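# Lower the bearing ring onto the upright journal's shoulder

## Task

Thread the bearing ring over the journal standing upright and push it down until it sits fully on the journal's shoulder, without letting the ring fall along the way.

## Robot and tools

Robot: two arms, left_arm and right_arm, each with six joints and a two-finger gripper. Cameras: cam_high (overview), cam_left_wrist and cam_right_wrist, each 896x504 pixels.

Frame: every reported hand position and orientation is in the scene frame. Its origin sits at table-top height, halfway between the two nominal arm bases; +x points out over the table, +z points up, and left_arm is on the +y side. Arm names do not match image left/right. Real bases are offset from nominal (a BASES line, if present, gives calibrated spots). Printed hand poses can be wrong by a few cm, worse at long reach.

Row layout (used by every moving call): one flat list of 14 numbers covering both arms, even when only one arm should move. First 7 are left_arm, last 7 are right_arm. Within each arm the order is: wrist pitch, waist, shoulder, wrist yaw, elbow, wrist roll, then gripper opening. Trust this order only. The six joint values are absolute target angles in radians (the same numbers Joint positions shows), not offsets. Stated ranges: waist -2.618 to 3.054, shoulder 0.000 to 3.142, elbow 0.000 to 3.142, wrist pitch -1.571 to 1.571, wrist yaw -1.571 to 1.571, wrist roll -2.094 to 2.094. Real ends may differ by up to 0.059 rad; a target more than 0.059 beyond a stated end and farther out than the current angle gets the call rejected; a target past the real end is clipped, reported as "joint sent to its limit" (absence of that line proves nothing). Opening is an absolute command from -1 (shut) to +1 (fully open, 0.094 m pad gap); between the extremes the fingers go where grip_measured would read that number.

Tools:
- execute_actions(actions, cameras): actions is a list of actions; each action is a table of up to 15 rows, one row per 1/30 s step; a short table repeats its final row until 15 steps. An empty list just reports state and images. Per step each joint target is kept within a lead of its measured angle (0.339 rad for waist/shoulder/elbow, 2.2 for wrist joints), and if targets would move the gripper over 200 mm, that arm's targets are scaled back. Unfinished motion may not complete on its own; resend it. To keep a joint still, resend its Joint targets value; to leave a gripper alone, resend its current command (0 is a real command).
- move(target, speed, blend, opening_speed, blocking, cameras): target is one 14-number row or a list of up to 15 rows, all absolute joint angles. All joints are interpolated together, so hands travel on curves; no obstacle avoidance. speed in rad/s (0.01 to 12.57, default 0.5) caps the joint with the longest way to go; one value or one per target. blend (rad) rounds corners between listed targets. opening_speed (0.2 or more, scale units per second) makes openings change gradually; use a low value for gentle closing. blocking=false returns after about 0.5 s while the move continues; a new move replaces it. Paths under 0.5 s are slowed; over 10 s they stop short. The result adds a move: line: done, off_target (resting more than 0.035 rad off), moving, held, or fault, plus limits=held if steps were withheld. Done does not mean no contact.
- wait(seconds 0 to 10, cameras): lets time pass with last commands held.
- stop(cameras): brakes a running move; needs braking room.
- zoom_image(camera, region [x0,y0,x1,y1] pixels, at most 504x504): closer look at the latest image of a camera included in the last result.
- finished_scene(scene): ends the scene irreversibly; call it only when the ring rests fully down without the robot holding it.

Result lines: Joint positions and Joint velocities per arm in the joint order above plus pad gap (m, m/s); "within noise" means still. Joint targets shows what joints are being driven toward now. Tool commands shows gripper commands. end_effector_position (m) is the point between the pads, about 1 cm behind the tips; fingers point along gripper +z and open along its y. grip_measured reads up to about 2.7 mm wide when empty and somewhat narrower than a squeezed hard part; the grip presses at full force once commanded about 0.05 below the touch reading (0.11 for round parts). Release by commanding well above grip_measured. grip_effort_nm is motor effort (negative closing), offset and not a pad force. Joint torques follow position order, include gravity, and joints 2, 3 and 5 wrap at ±28 N m. "joint command not followed" means the clearance check altered targets. Action results list some step joint readings.

Cautions: don't drop the ring or release it while it moves; a loose object may get bumped occasionally; nothing may end up off the table. Avoid fast contacts, slams and hard pressing (farther past contact presses harder). Never let the arms collide or a gripper close on the other arm's fingers. Motors heat when holding loads, stretching out or straining; MOTOR HOT appears at 75 °C, a fault folds the arm at 90 °C, and at 100 °C it goes limp. Thinking time lets the simulation run on.

Each tool is called after "Request:" as name(argument=value, ...), one argument or row to a line, values as JSON.

## Session

Request:
execute_actions(
  actions=[],
)

Scene clock: 0.00 s.
left_arm: end_effector_position=(+0.2391, +0.2204, +0.1643) grip_measured=+1.000 grip_effort_nm=n/a end_effector_quat_wxyz=(+0.404, +0.048, +0.896, -0.175) | right_arm: end_effector_position=(+0.2003, -0.4108, +0.2462) grip_measured=+1.000 grip_effort_nm=n/a end_effector_quat_wxyz=(+0.478, +0.175, +0.855, +0.104)
Joint names: [wrist pitch, waist, shoulder, wrist yaw, elbow, wrist roll]
Joint positions: left_arm=[-0.687 -0.306 0.381 0.131 0.403 -0.252 0.094] | right_arm=[-0.819 -0.686 0.569 -0.609 0.697 -0.026 0.094]
Joint velocities: within noise
Joint torques (N m): no reading
Heat: left arm: 30 °C; right arm: 32 °C.
Joint targets: left_arm=[-0.684 -0.306 0.382 0.131 0.413 -0.252] | right_arm=[-0.821 -0.686 0.571 -0.612 0.709 -0.026]
Tool commands: left_gripper/opening=+1.0 right_gripper/opening=+1.0

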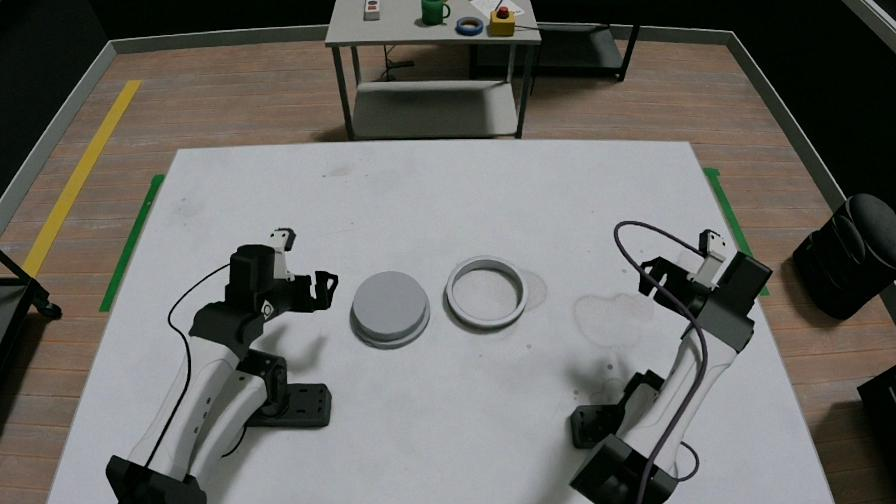

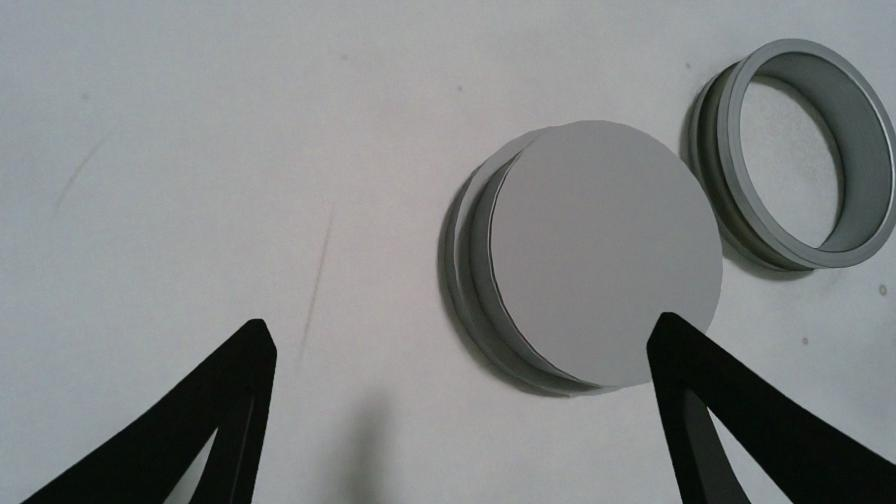

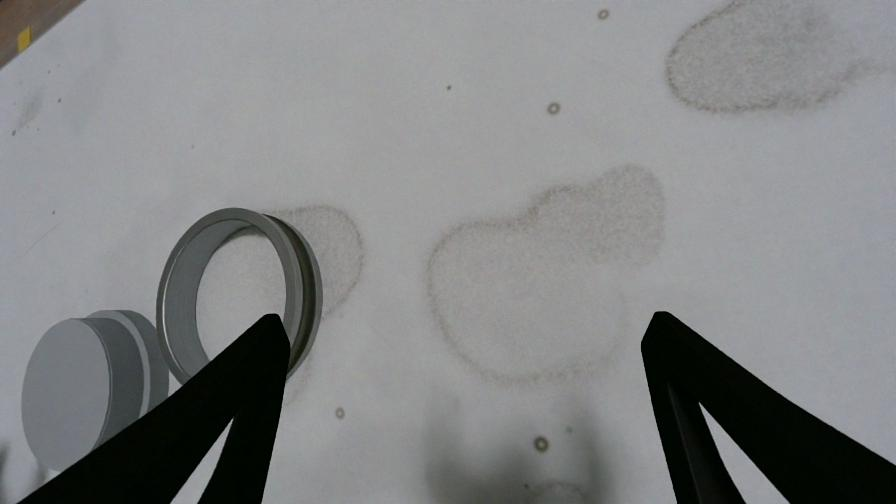

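Request:
zoom_image(
  camera="cam_high",
  region=[320, 220, 580, 370],
)

Request:
zoom_image(
  camera="cam_left_wrist",
  region=[420, 20, 896, 420],
)

Request:
zoom_image(
  camera="cam_right_wrist",
  region=[0, 180, 380, 490],
)

Scaled by 1.938 from the camera's 896x504 image, which has a finer 1280x720 frame.

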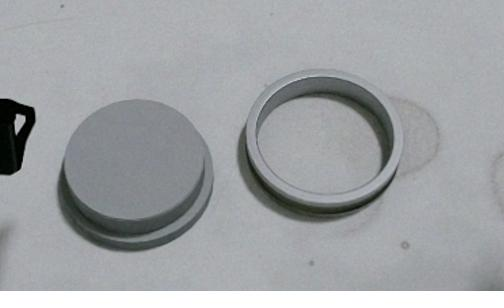

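Scaled by 1.059 from the camera's 896x504 image, which has a finer 1280x720 frame.

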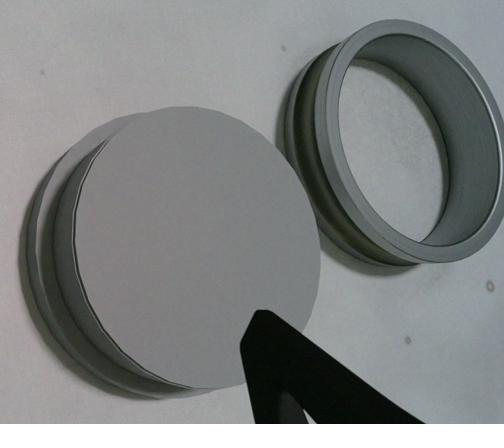

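Scaled by 1.326 from the camera's 896x504 image, which has a finer 1280x720 frame.

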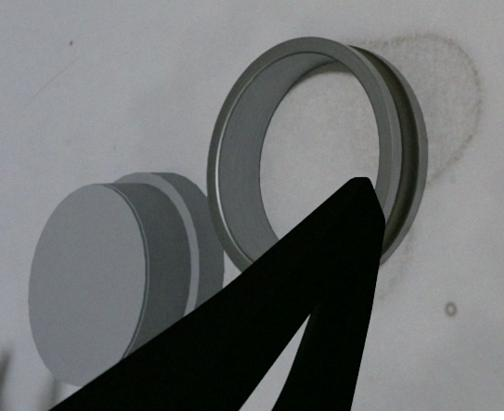

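Request:
move(
  target=[-1.37, -0.306, 1.2, 0.0, 1.0, 0.0, 1.0, -0.821, -0.686, 0.571, -0.612, 0.709, -0.026, 1.0],
  speed=0.8,
)

Scene clock: 69.13 s.
left_arm: end_effector_position=(+0.2089, +0.2502, +0.1561) grip_measured=+1.000 grip_effort_nm=-0.007 end_effector_quat_wxyz=(-0.003, +0.143, +0.990, -0.008) | right_arm: end_effector_position=(+0.2003, -0.4108, +0.2462) grip_measured=+1.000 grip_effort_nm=0.002 end_effector_quat_wxyz=(+0.478, +0.175, +0.855, +0.104)
Joint names: [wrist pitch, waist, shoulder, wrist yaw, elbow, wrist roll]
Joint positions: left_arm=[-1.355 -0.306 1.191 0.016 0.971 -0.008 0.094] | right_arm=[-0.819 -0.686 0.569 -0.609 0.697 -0.026 0.094]
Joint velocities: within noise
Joint torques (N m): left_arm=[0.24 0.14 -2.19 -0.14 9.48 0.09] | right_arm=[1.71 -0.01 0.9 -0.2 8.94 0.01]
Heat: left arm: 37 °C; right arm: 37 °C.
Joint targets: left_arm=[-1.370 -0.306 1.200 0.000 1.000 0.000] | right_arm=[-0.821 -0.686 0.571 -0.612 0.709 -0.026]
move: done

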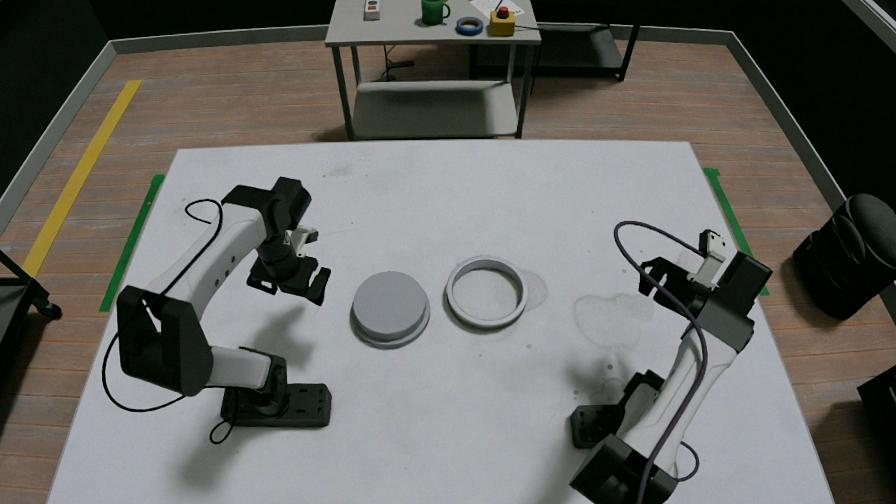

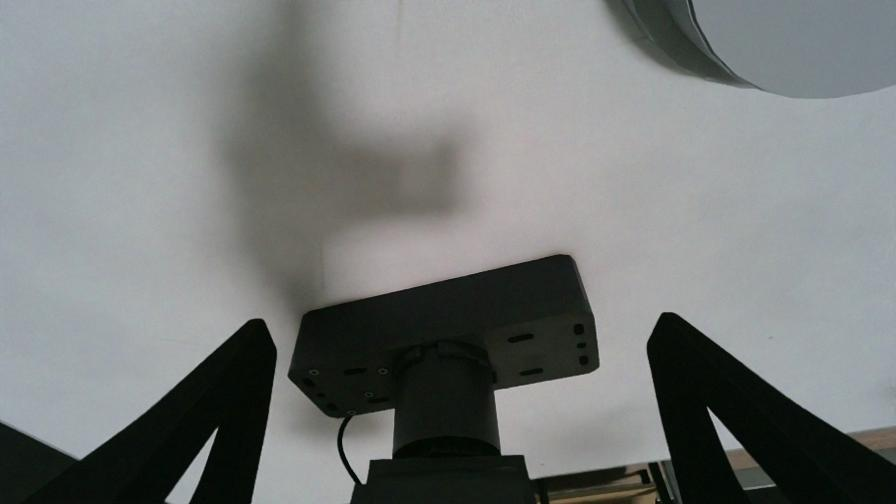

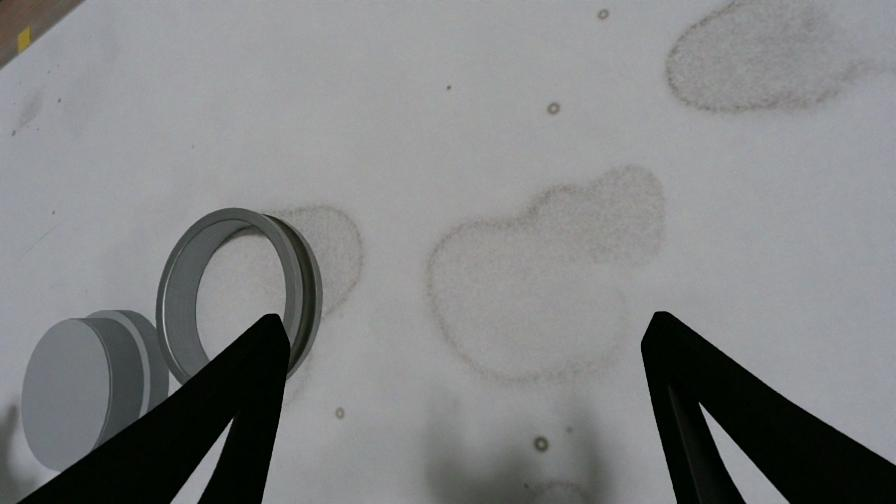

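Request:
zoom_image(
  camera="cam_high",
  region=[200, 160, 440, 360],
)

Request:
zoom_image(
  camera="cam_high",
  region=[560, 200, 800, 440],
)

Scaled by 2.100 from the camera's 896x504 image, which has a finer 1280x720 frame.

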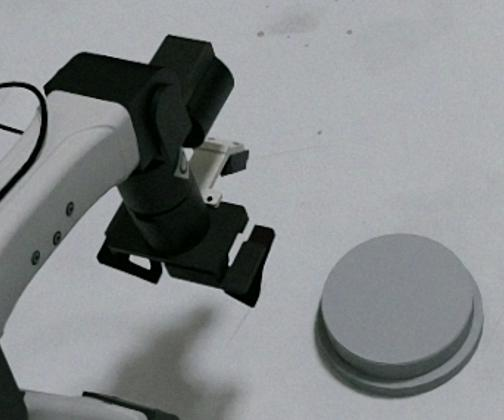

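Scaled by 2.100 from the camera's 896x504 image, which has a finer 1280x720 frame.

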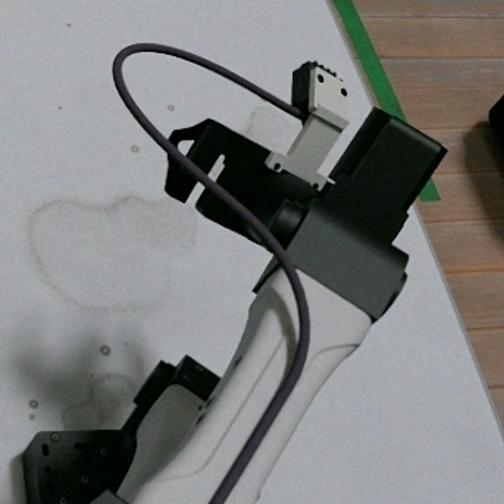

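Request:
zoom_image(
  camera="cam_right_wrist",
  region=[10, 190, 210, 490],
)

Request:
zoom_image(
  camera="cam_right_wrist",
  region=[140, 190, 340, 390],
)

Request:
zoom_image(
  camera="cam_high",
  region=[430, 240, 550, 350],
)

Request:
zoom_image(
  camera="cam_high",
  region=[335, 255, 455, 365],
)

Scaled by 1.680 from the camera's 896x504 image, which has a finer 1280x720 frame.

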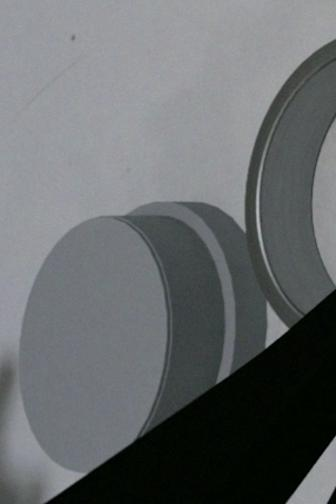

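Scaled by 2.520 from the camera's 896x504 image, which has a finer 1280x720 frame.

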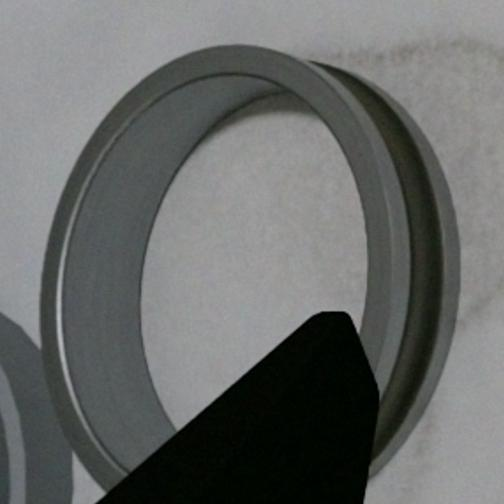

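Scaled by 4.200 from the camera's 896x504 image, which has a finer 1280x720 frame.

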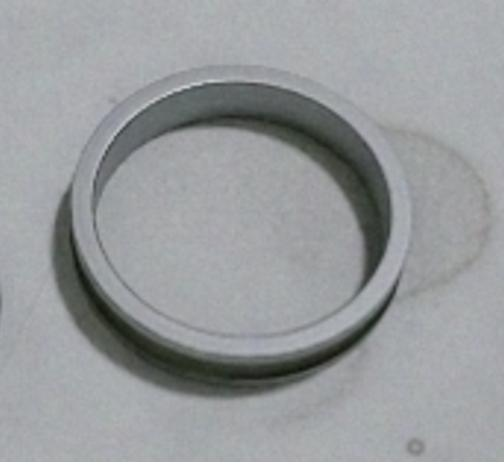

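Scaled by 4.200 from the camera's 896x504 image, which has a finer 1280x720 frame.

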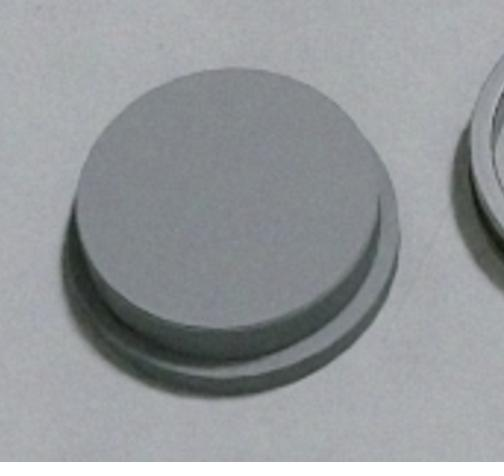

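Request:
move(
  target=[-1.404, -1.089, 2.248, 0.0, 2.08, -1.683, 1.0, -0.821, -0.686, 0.571, -0.612, 0.709, -0.026, 1.0],
  speed=0.8,
)

Scene clock: 322.07 s.
left_arm: end_effector_position=(+0.2470, -0.0814, +0.1317) grip_measured=+1.000 grip_effort_nm=-0.012 end_effector_quat_wxyz=(-0.006, -0.292, +0.956, -0.006) | right_arm: end_effector_position=(+0.2003, -0.4108, +0.2462) grip_measured=+1.000 grip_effort_nm=-0.002 end_effector_quat_wxyz=(+0.478, +0.175, +0.855, +0.104)
Joint names: [wrist pitch, waist, shoulder, wrist yaw, elbow, wrist roll]
Joint positions: left_arm=[-1.387 -1.091 2.226 0.013 2.052 -1.673 0.094] | right_arm=[-0.819 -0.686 0.569 -0.609 0.697 -0.026 0.094]
Joint velocities: within noise
Joint torques (N m): left_arm=[0.14 0.32 -10.02 -0.18 9.32 -0.1] | right_arm=[1.72 0.02 0.96 -0.19 8.98 -0.01]
Heat: left arm: 42 °C; right arm: 42 °C.
Joint targets: left_arm=[-1.404 -1.089 2.248 0.000 2.080 -1.683] | right_arm=[-0.821 -0.686 0.571 -0.612 0.709 -0.026]
move: done

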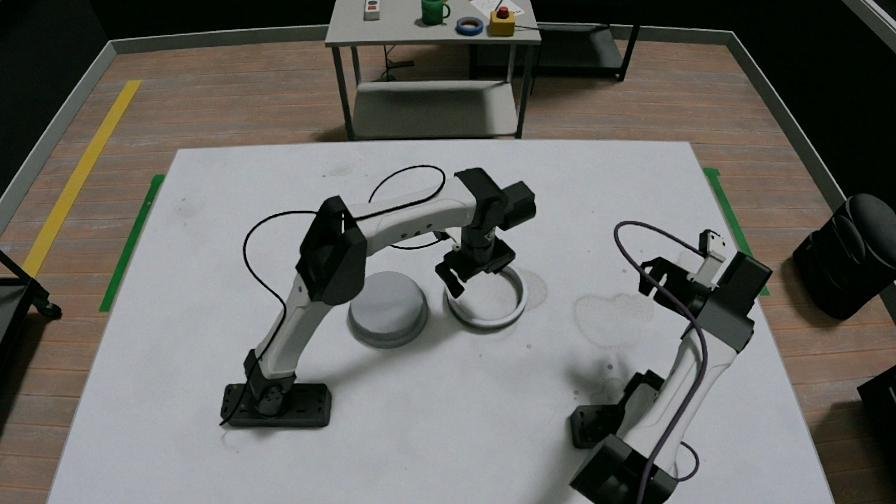

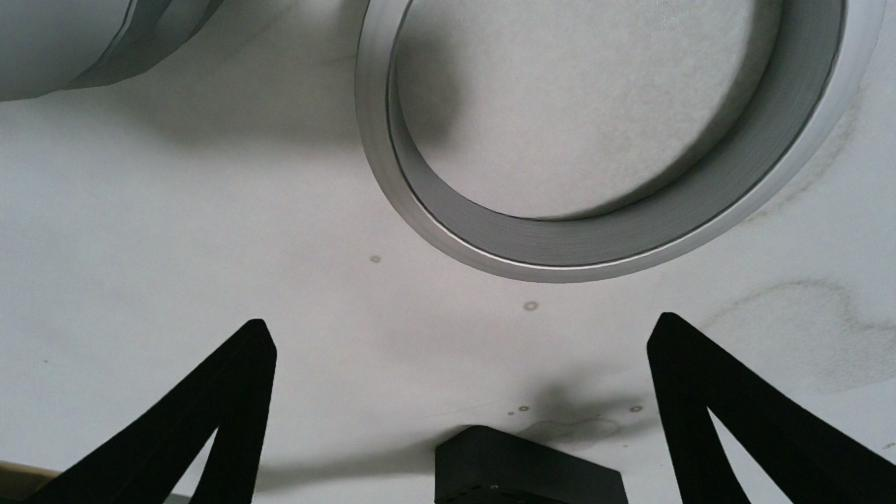

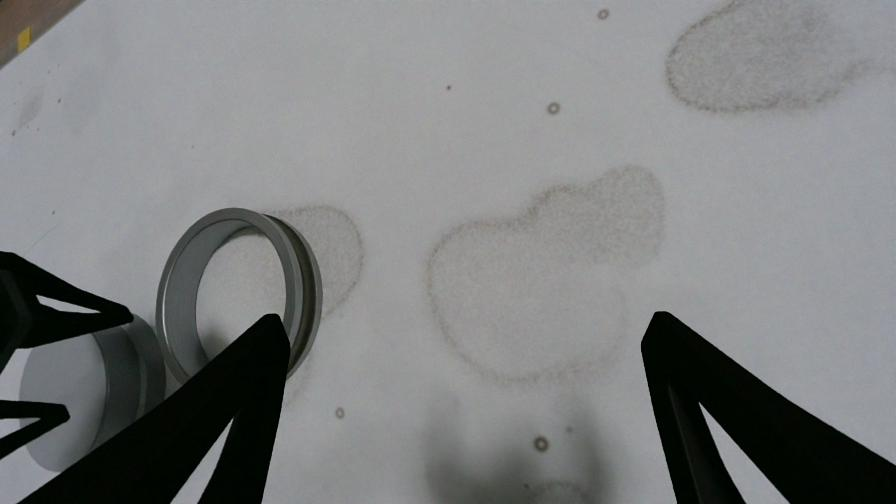

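Request:
zoom_image(
  camera="cam_high",
  region=[410, 220, 560, 340],
)

Request:
zoom_image(
  camera="cam_left_wrist",
  region=[200, 0, 704, 504],
)

Scaled by 3.360 from the camera's 896x504 image, which has a finer 1280x720 frame.

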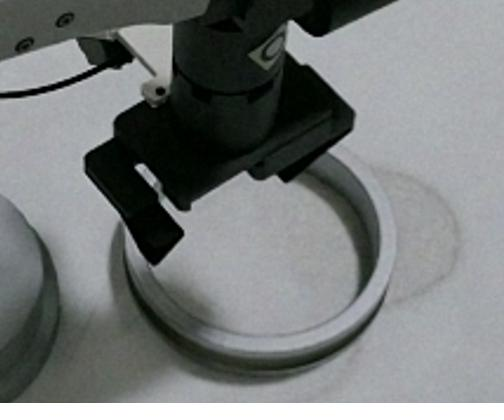

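Scaled by 1.000.

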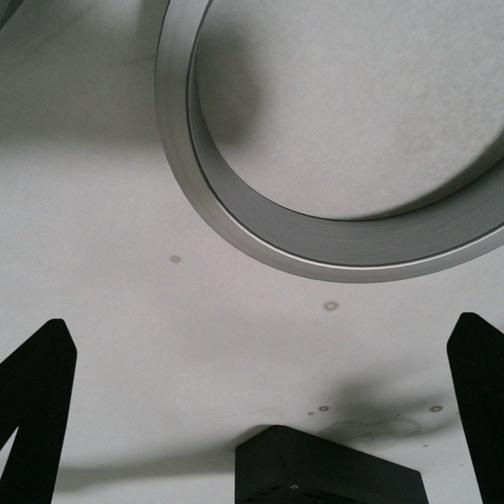

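Request:
move(
  target=[-1.209, -1.077, 2.135, 0.0, 1.78, -1.95, 0.2, -0.821, -0.686, 0.571, -0.612, 0.709, -0.026, 1.0],
  speed=0.7,
)

Scene clock: 407.10 s.
left_arm: end_effector_position=(+0.2372, -0.0583, +0.0831) grip_measured=+0.203 grip_effort_nm=-0.168 end_effector_quat_wxyz=(-0.008, -0.420, +0.907, +0.023) | right_arm: end_effector_position=(+0.2003, -0.4108, +0.2462) grip_measured=+1.000 grip_effort_nm=0.007 end_effector_quat_wxyz=(+0.478, +0.175, +0.855, +0.104)
Joint names: [wrist pitch, waist, shoulder, wrist yaw, elbow, wrist roll]
Joint positions: left_arm=[-1.223 -1.086 2.185 0.013 1.791 -1.94 0.057] | right_arm=[-0.819 -0.686 0.569 -0.609 0.697 -0.026 0.094]
Joint velocities: within noise
Joint torques (N m): left_arm=[0.35 0.98 -15.28 -0.17 5.59 -0.11] | right_arm=[1.72 0.05 0.88 -0.2 8.94 -0.02]
Heat: left arm: 44 °C; right arm: 43 °C.
Joint targets: left_arm=[-1.209 -1.077 2.135 0.000 1.780 -1.950] | right_arm=[-0.821 -0.686 0.571 -0.612 0.709 -0.026]
move: off_target (left_arm); left_arm: the shoulder is farthest, 0.050 rad from its target

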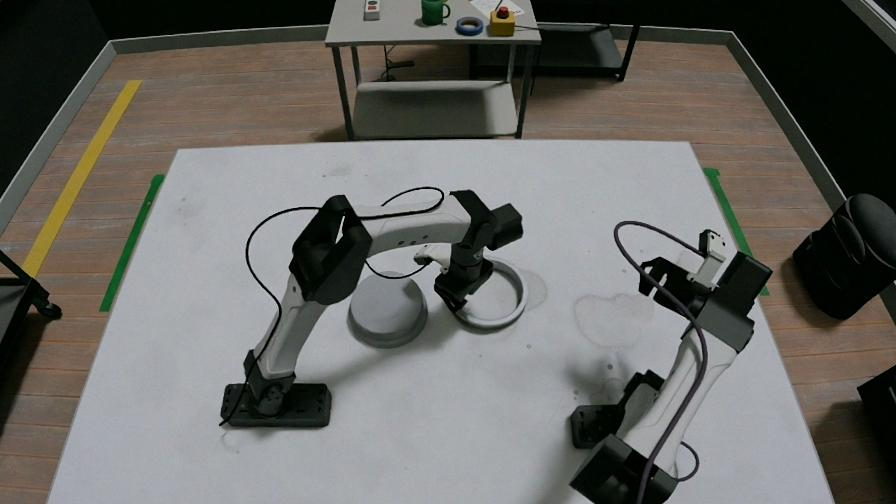

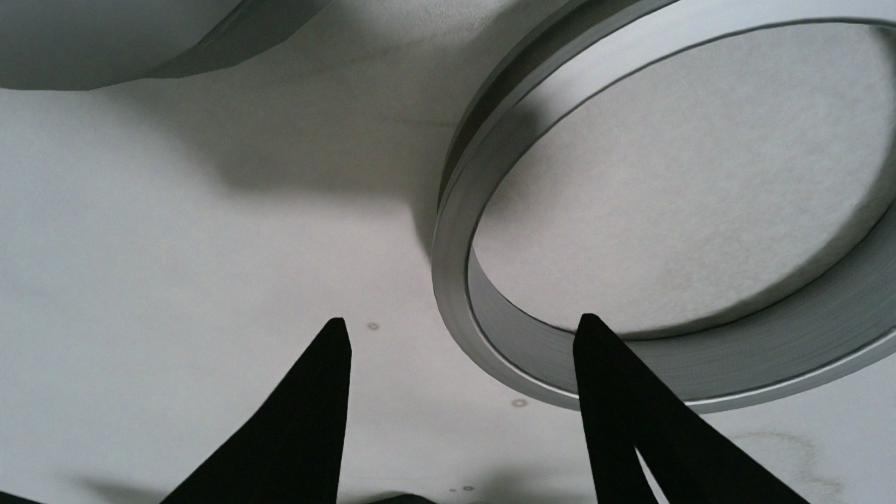

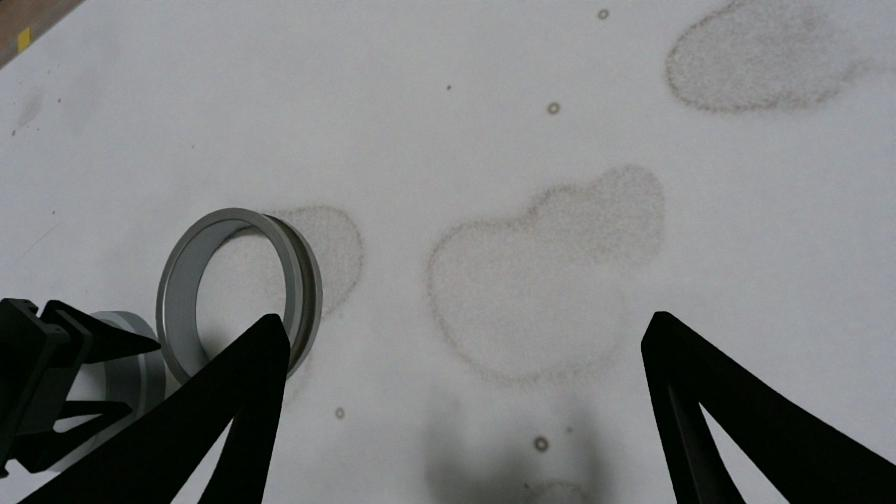

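Request:
move(
  target=[-1.054, -1.077, 2.109, 0.0, 1.646, -1.95, 0.2, -0.821, -0.686, 0.571, -0.612, 0.709, -0.026, 1.0],
  speed=0.4,
)

Request:
zoom_image(
  camera="cam_left_wrist",
  region=[250, 100, 754, 504],
)

Request:
zoom_image(
  camera="cam_high",
  region=[410, 220, 560, 340],
)

Scene clock: 443.47 s.
left_arm: end_effector_position=(+0.2372, -0.0584, +0.0592) grip_measured=+0.203 grip_effort_nm=-0.168 end_effector_quat_wxyz=(-0.007, -0.420, +0.907, +0.001) | right_arm: end_effector_position=(+0.2003, -0.4108, +0.2462) grip_measured=+1.000 grip_effort_nm=0.002 end_effector_quat_wxyz=(+0.478, +0.175, +0.855, +0.104)
Joint names: [wrist pitch, waist, shoulder, wrist yaw, elbow, wrist roll]
Joint positions: left_arm=[-1.069 -1.086 2.162 0.013 1.657 -1.941 0.057] | right_arm=[-0.819 -0.686 0.569 -0.609 0.697 -0.026 0.094]
Joint velocities: within noise
Joint torques (N m): left_arm=[0.46 0.96 -15.25 -0.17 5.46 -0.09] | right_arm=[1.73 0.05 0.94 -0.19 8.98 0]
Heat: left arm: 59 °C; right arm: 43 °C.
Joint targets: left_arm=[-1.054 -1.077 2.109 0.000 1.646 -1.950] | right_arm=[-0.821 -0.686 0.571 -0.612 0.709 -0.026]
move: off_target (left_arm); left_arm: the shoulder is farthest, 0.053 rad from its target

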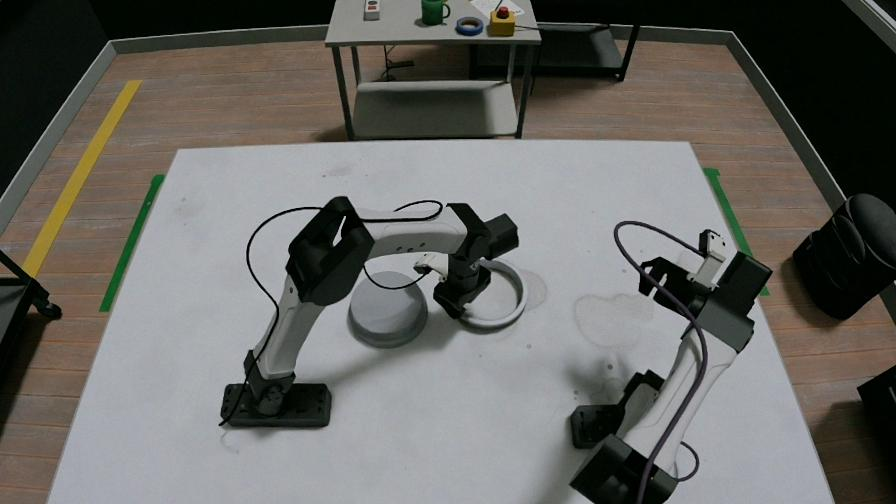

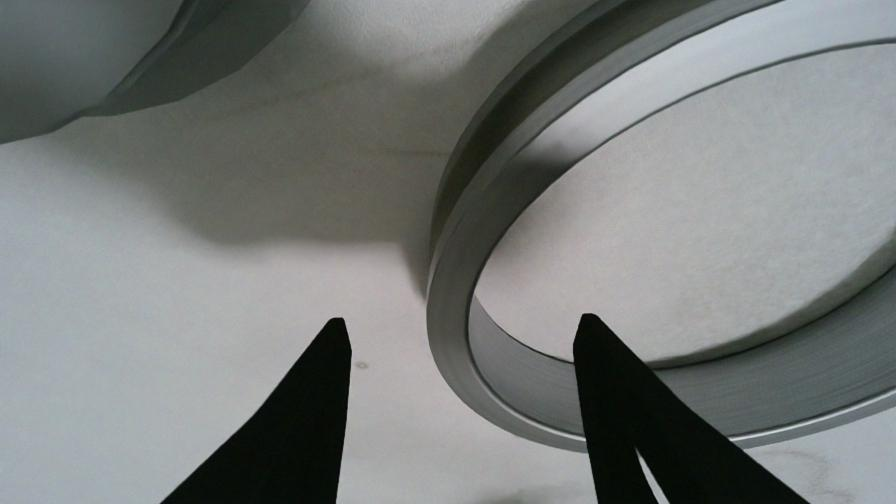

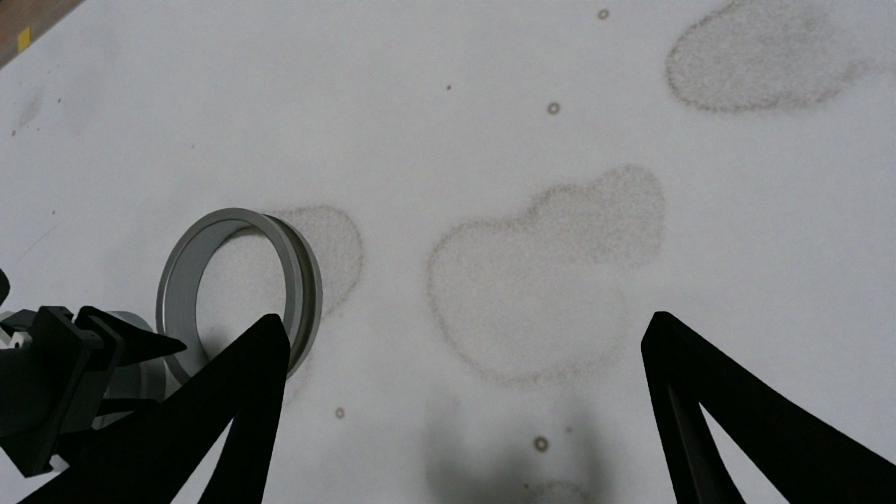

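Scaled by 1.000.

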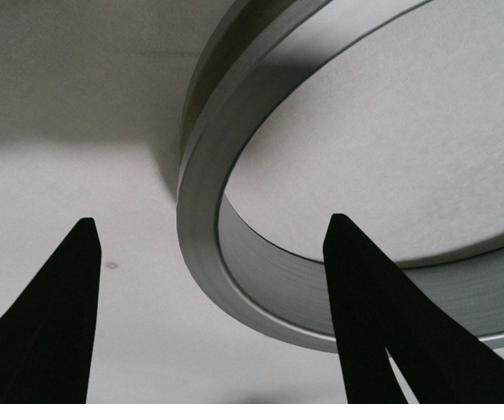

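Scaled by 3.360 from the camera's 896x504 image, which has a finer 1280x720 frame.

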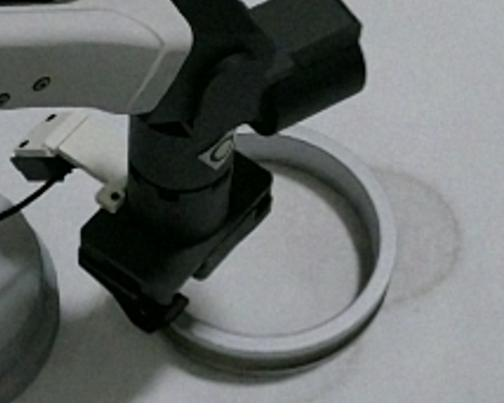

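Request:
move(
  target=[-0.974, -1.077, 2.199, 0.0, 1.583, -1.83, 0.2, -0.821, -0.686, 0.571, -0.612, 0.709, -0.026, 1.0],
  speed=0.3,
)

Request:
zoom_image(
  camera="cam_left_wrist",
  region=[250, 100, 754, 504],
)

Request:
zoom_image(
  camera="cam_high",
  region=[410, 220, 560, 340],
)

Request:
zoom_image(
  camera="cam_right_wrist",
  region=[0, 200, 340, 440],
)

Scene clock: 471.37 s.
left_arm: end_effector_position=(+0.2362, -0.0566, +0.0387) grip_measured=+0.203 grip_effort_nm=-0.164 end_effector_quat_wxyz=(-0.007, -0.373, +0.928, -0.001) | right_arm: end_effector_position=(+0.2003, -0.4108, +0.2462) grip_measured=+1.000 grip_effort_nm=0.002 end_effector_quat_wxyz=(+0.478, +0.175, +0.855, +0.104)
Joint names: [wrist pitch, waist, shoulder, wrist yaw, elbow, wrist roll]
Joint positions: left_arm=[-0.988 -1.086 2.175 0.013 1.594 -1.838 0.057] | right_arm=[-0.819 -0.686 0.569 -0.609 0.697 -0.026 0.094]
Joint velocities: within noise
Joint torques (N m): left_arm=[0.49 0.96 -9.18 -0.17 5.38 0.06] | right_arm=[1.72 0.05 0.95 -0.2 8.96 0]
Heat: left arm: 63 °C; right arm: 43 °C.
Joint targets: left_arm=[-0.974 -1.077 2.199 0.000 1.583 -1.830] | right_arm=[-0.821 -0.686 0.571 -0.612 0.709 -0.026]
move: done

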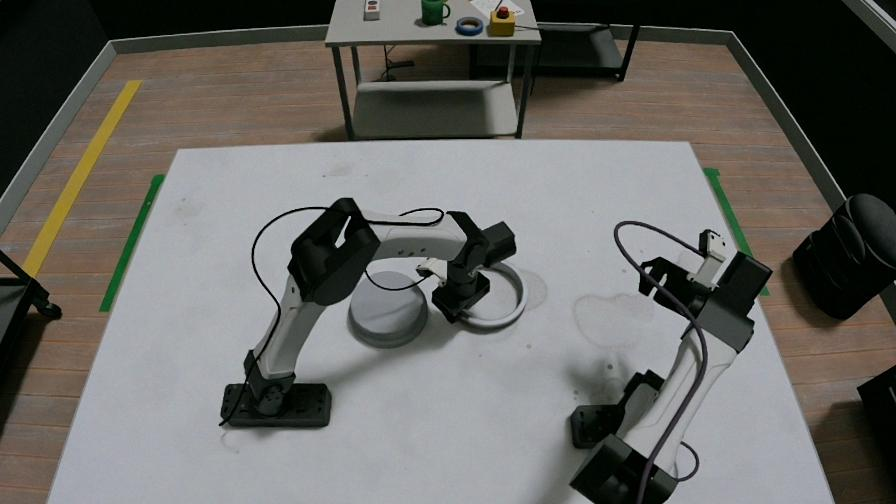

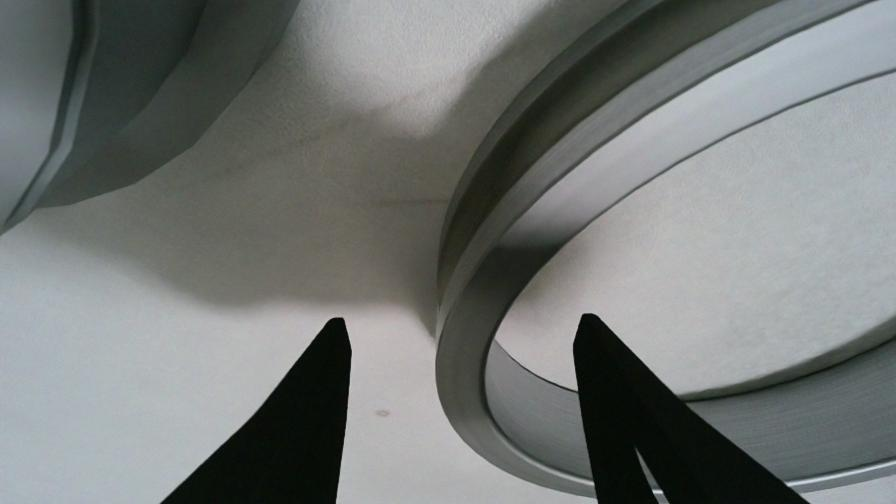

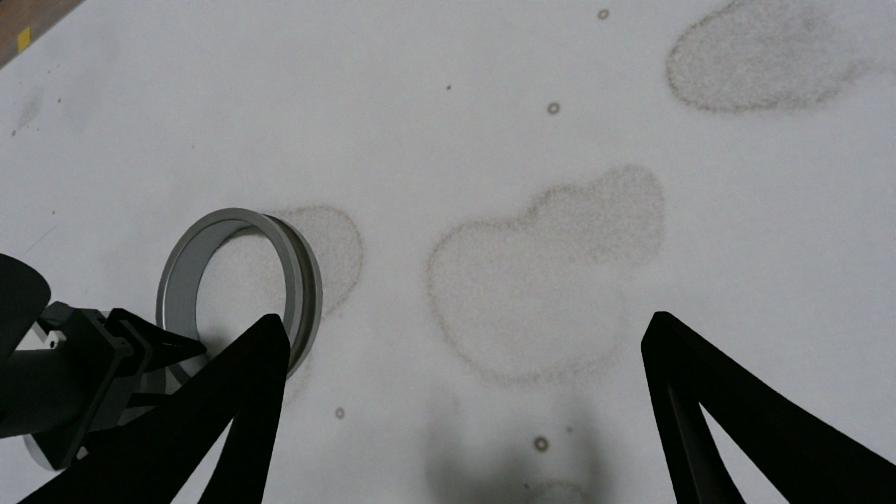

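Scaled by 1.000.

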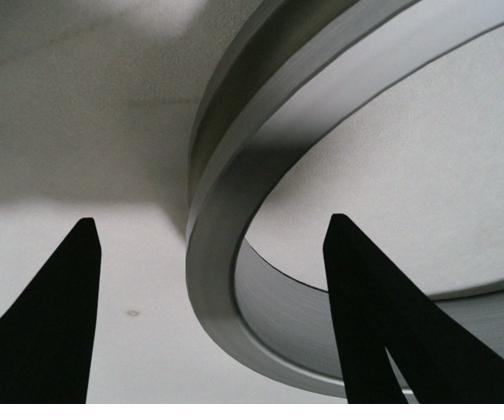

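Scaled by 3.360 from the camera's 896x504 image, which has a finer 1280x720 frame.

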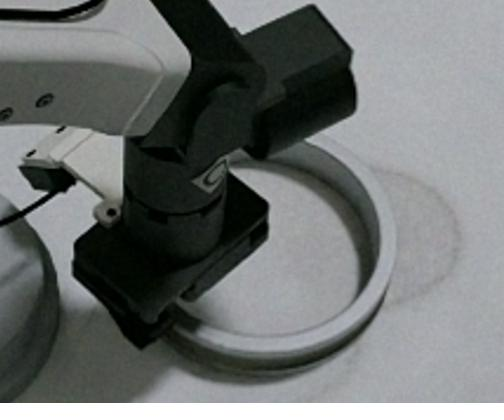

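Scaled by 1.482 from the camera's 896x504 image, which has a finer 1280x720 frame.

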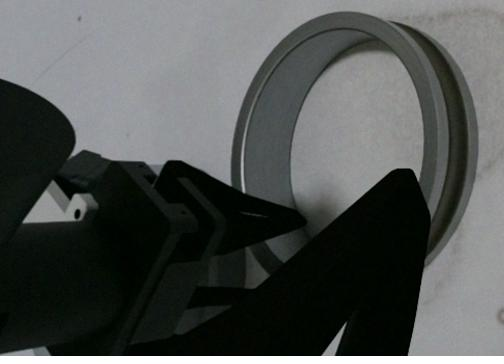

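Request:
move(
  target=[
    [-0.974, -1.077, 2.199, 0.0, 1.583, -1.71, 0.2, -0.821, -0.686, 0.571, -0.612, 0.709, -0.026, 1.0],
    [-0.974, -1.077, 2.199, 0.0, 1.583, -1.71, -0.6, -0.821, -0.686, 0.571, -0.612, 0.709, -0.026, 1.0],
  ],
  speed=0.3,
  opening_speed=0.4,
)

Request:
zoom_image(
  camera="cam_left_wrist",
  region=[250, 100, 754, 504],
)

Scene clock: 487.70 s.
left_arm: end_effector_position=(+0.2363, -0.0567, +0.0387) grip_measured=-0.597 grip_effort_nm=-0.164 end_effector_quat_wxyz=(-0.006, -0.316, +0.949, -0.002) | right_arm: end_effector_position=(+0.2003, -0.4108, +0.2462) grip_measured=+1.000 grip_effort_nm=0.002 end_effector_quat_wxyz=(+0.478, +0.175, +0.855, +0.104)
Joint names: [wrist pitch, waist, shoulder, wrist yaw, elbow, wrist roll]
Joint positions: left_arm=[-0.988 -1.086 2.175 0.013 1.594 -1.717 0.019] | right_arm=[-0.819 -0.686 0.569 -0.609 0.697 -0.026 0.094]
Joint velocities: within noise
Joint torques (N m): left_arm=[0.5 0.96 -9.21 -0.17 5.39 0.07] | right_arm=[1.74 0.08 0.98 -0.18 8.96 -0.01]
Heat: left arm: 56 °C; right arm: 43 °C.
Joint targets: left_arm=[-0.974 -1.077 2.199 0.000 1.583 -1.710] | right_arm=[-0.821 -0.686 0.571 -0.612 0.709 -0.026]
move: done

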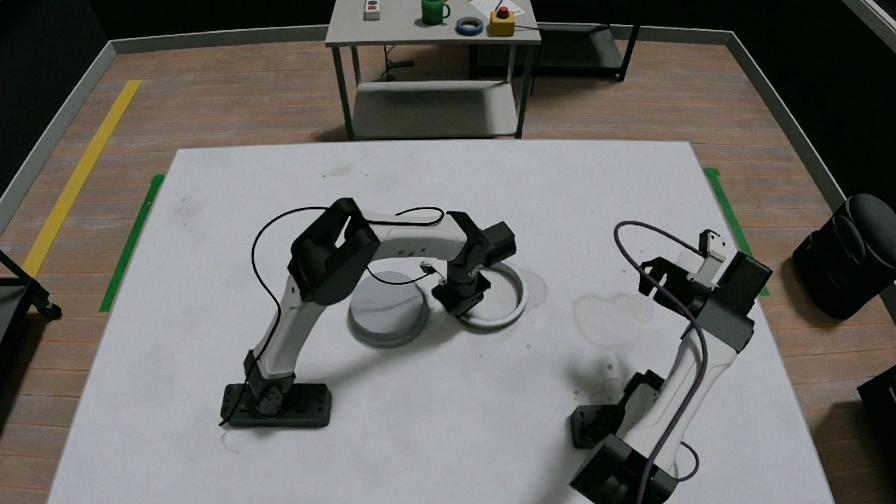

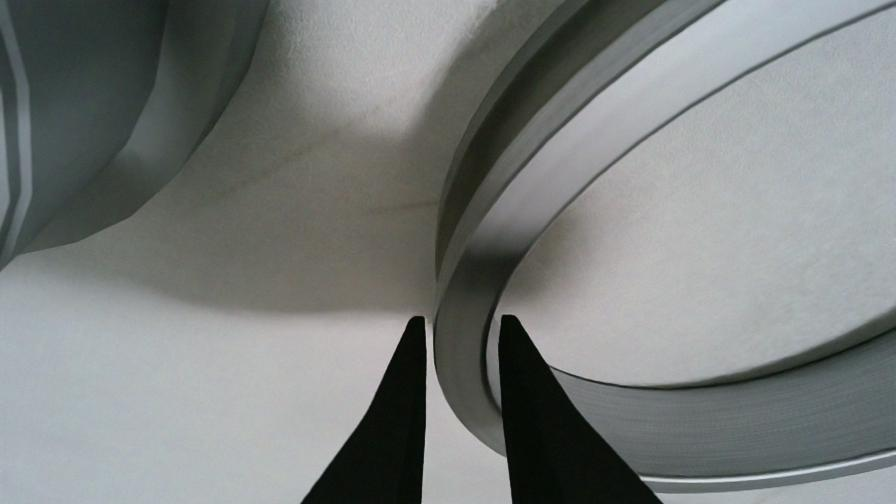

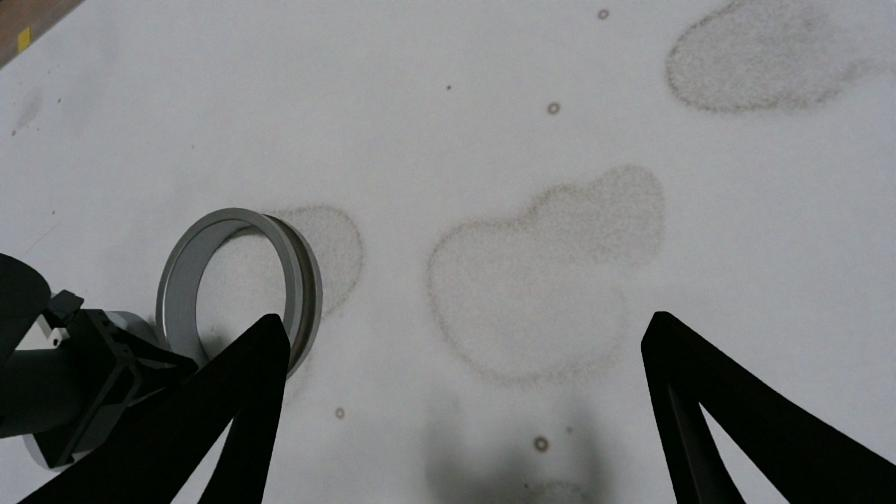

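Scaled by 1.000.

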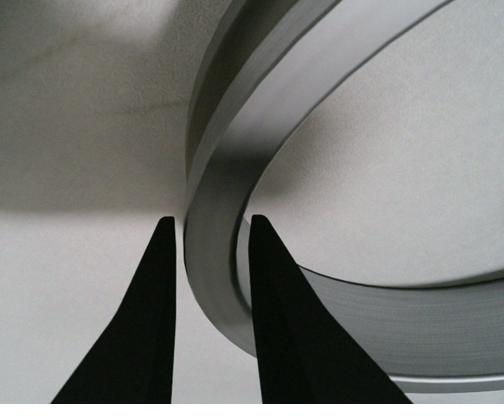

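Request:
move(
  target=[-0.974, -1.077, 2.199, 0.0, 1.583, -1.71, -0.95, -0.821, -0.686, 0.571, -0.612, 0.709, -0.026, 1.0],
  speed=0.3,
  opening_speed=0.2,
)

Request:
zoom_image(
  camera="cam_left_wrist",
  region=[250, 100, 754, 504],
)

Scene clock: 496.63 s.
left_arm: end_effector_position=(+0.2362, -0.0565, +0.0387) grip_measured=-0.770 grip_effort_nm=-1.038 end_effector_quat_wxyz=(-0.007, -0.317, +0.949, -0.001) | right_arm: end_effector_position=(+0.2003, -0.4108, +0.2462) grip_measured=+1.000 grip_effort_nm=0.007 end_effector_quat_wxyz=(+0.478, +0.175, +0.855, +0.104)
Joint names: [wrist pitch, waist, shoulder, wrist yaw, elbow, wrist roll]
Joint positions: left_arm=[-0.989 -1.086 2.175 0.013 1.594 -1.718 0.011] | right_arm=[-0.819 -0.686 0.569 -0.609 0.697 -0.026 0.094]
Joint velocities: within noise
Joint torques (N m): left_arm=[0.5 0.96 -9.2 -0.17 5.39 0.08] | right_arm=[1.73 0.05 0.94 -0.18 8.94 0]
Heat: left arm: 54 °C; right arm: 43 °C.
Joint targets: left_arm=[-0.974 -1.077 2.199 0.000 1.583 -1.710] | right_arm=[-0.821 -0.686 0.571 -0.612 0.709 -0.026]
move: done

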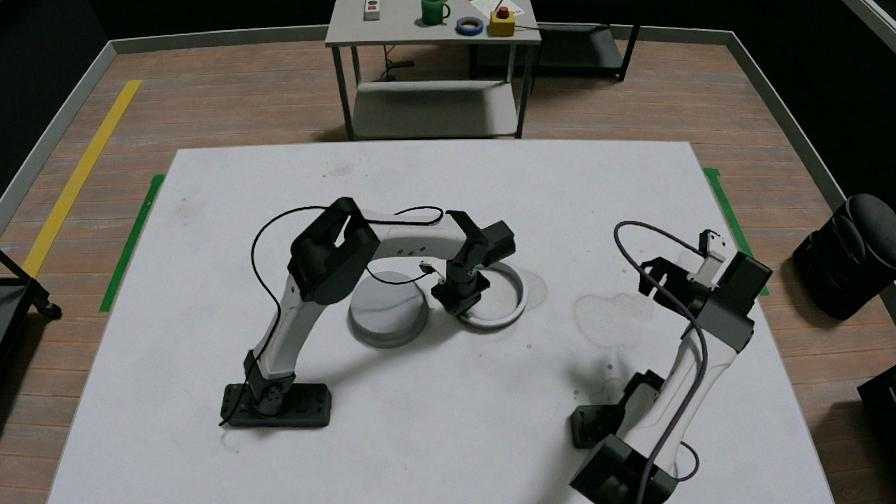

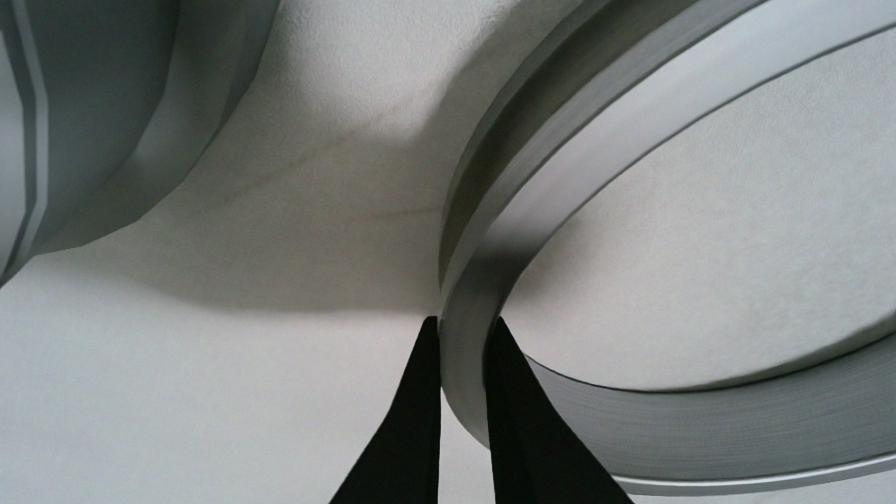

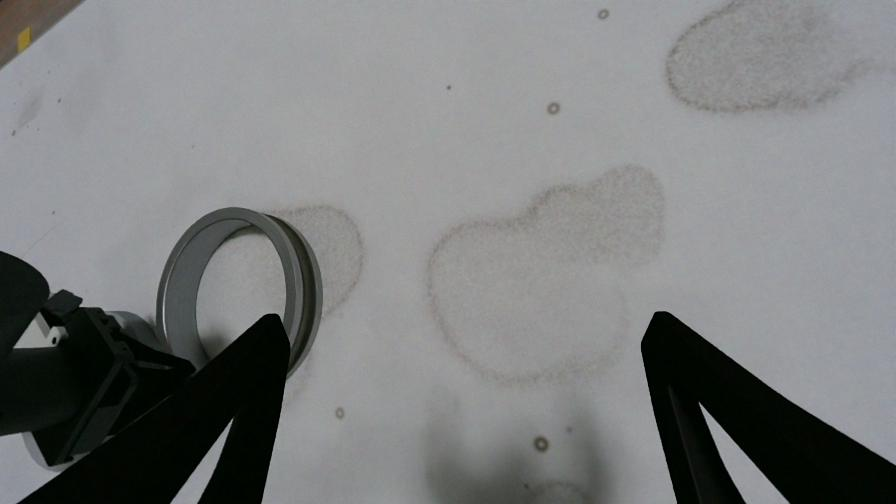

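Scaled by 1.000.

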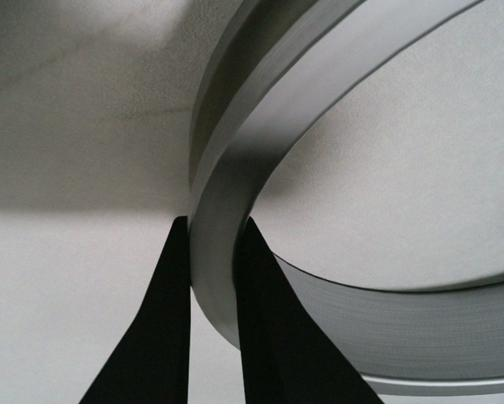

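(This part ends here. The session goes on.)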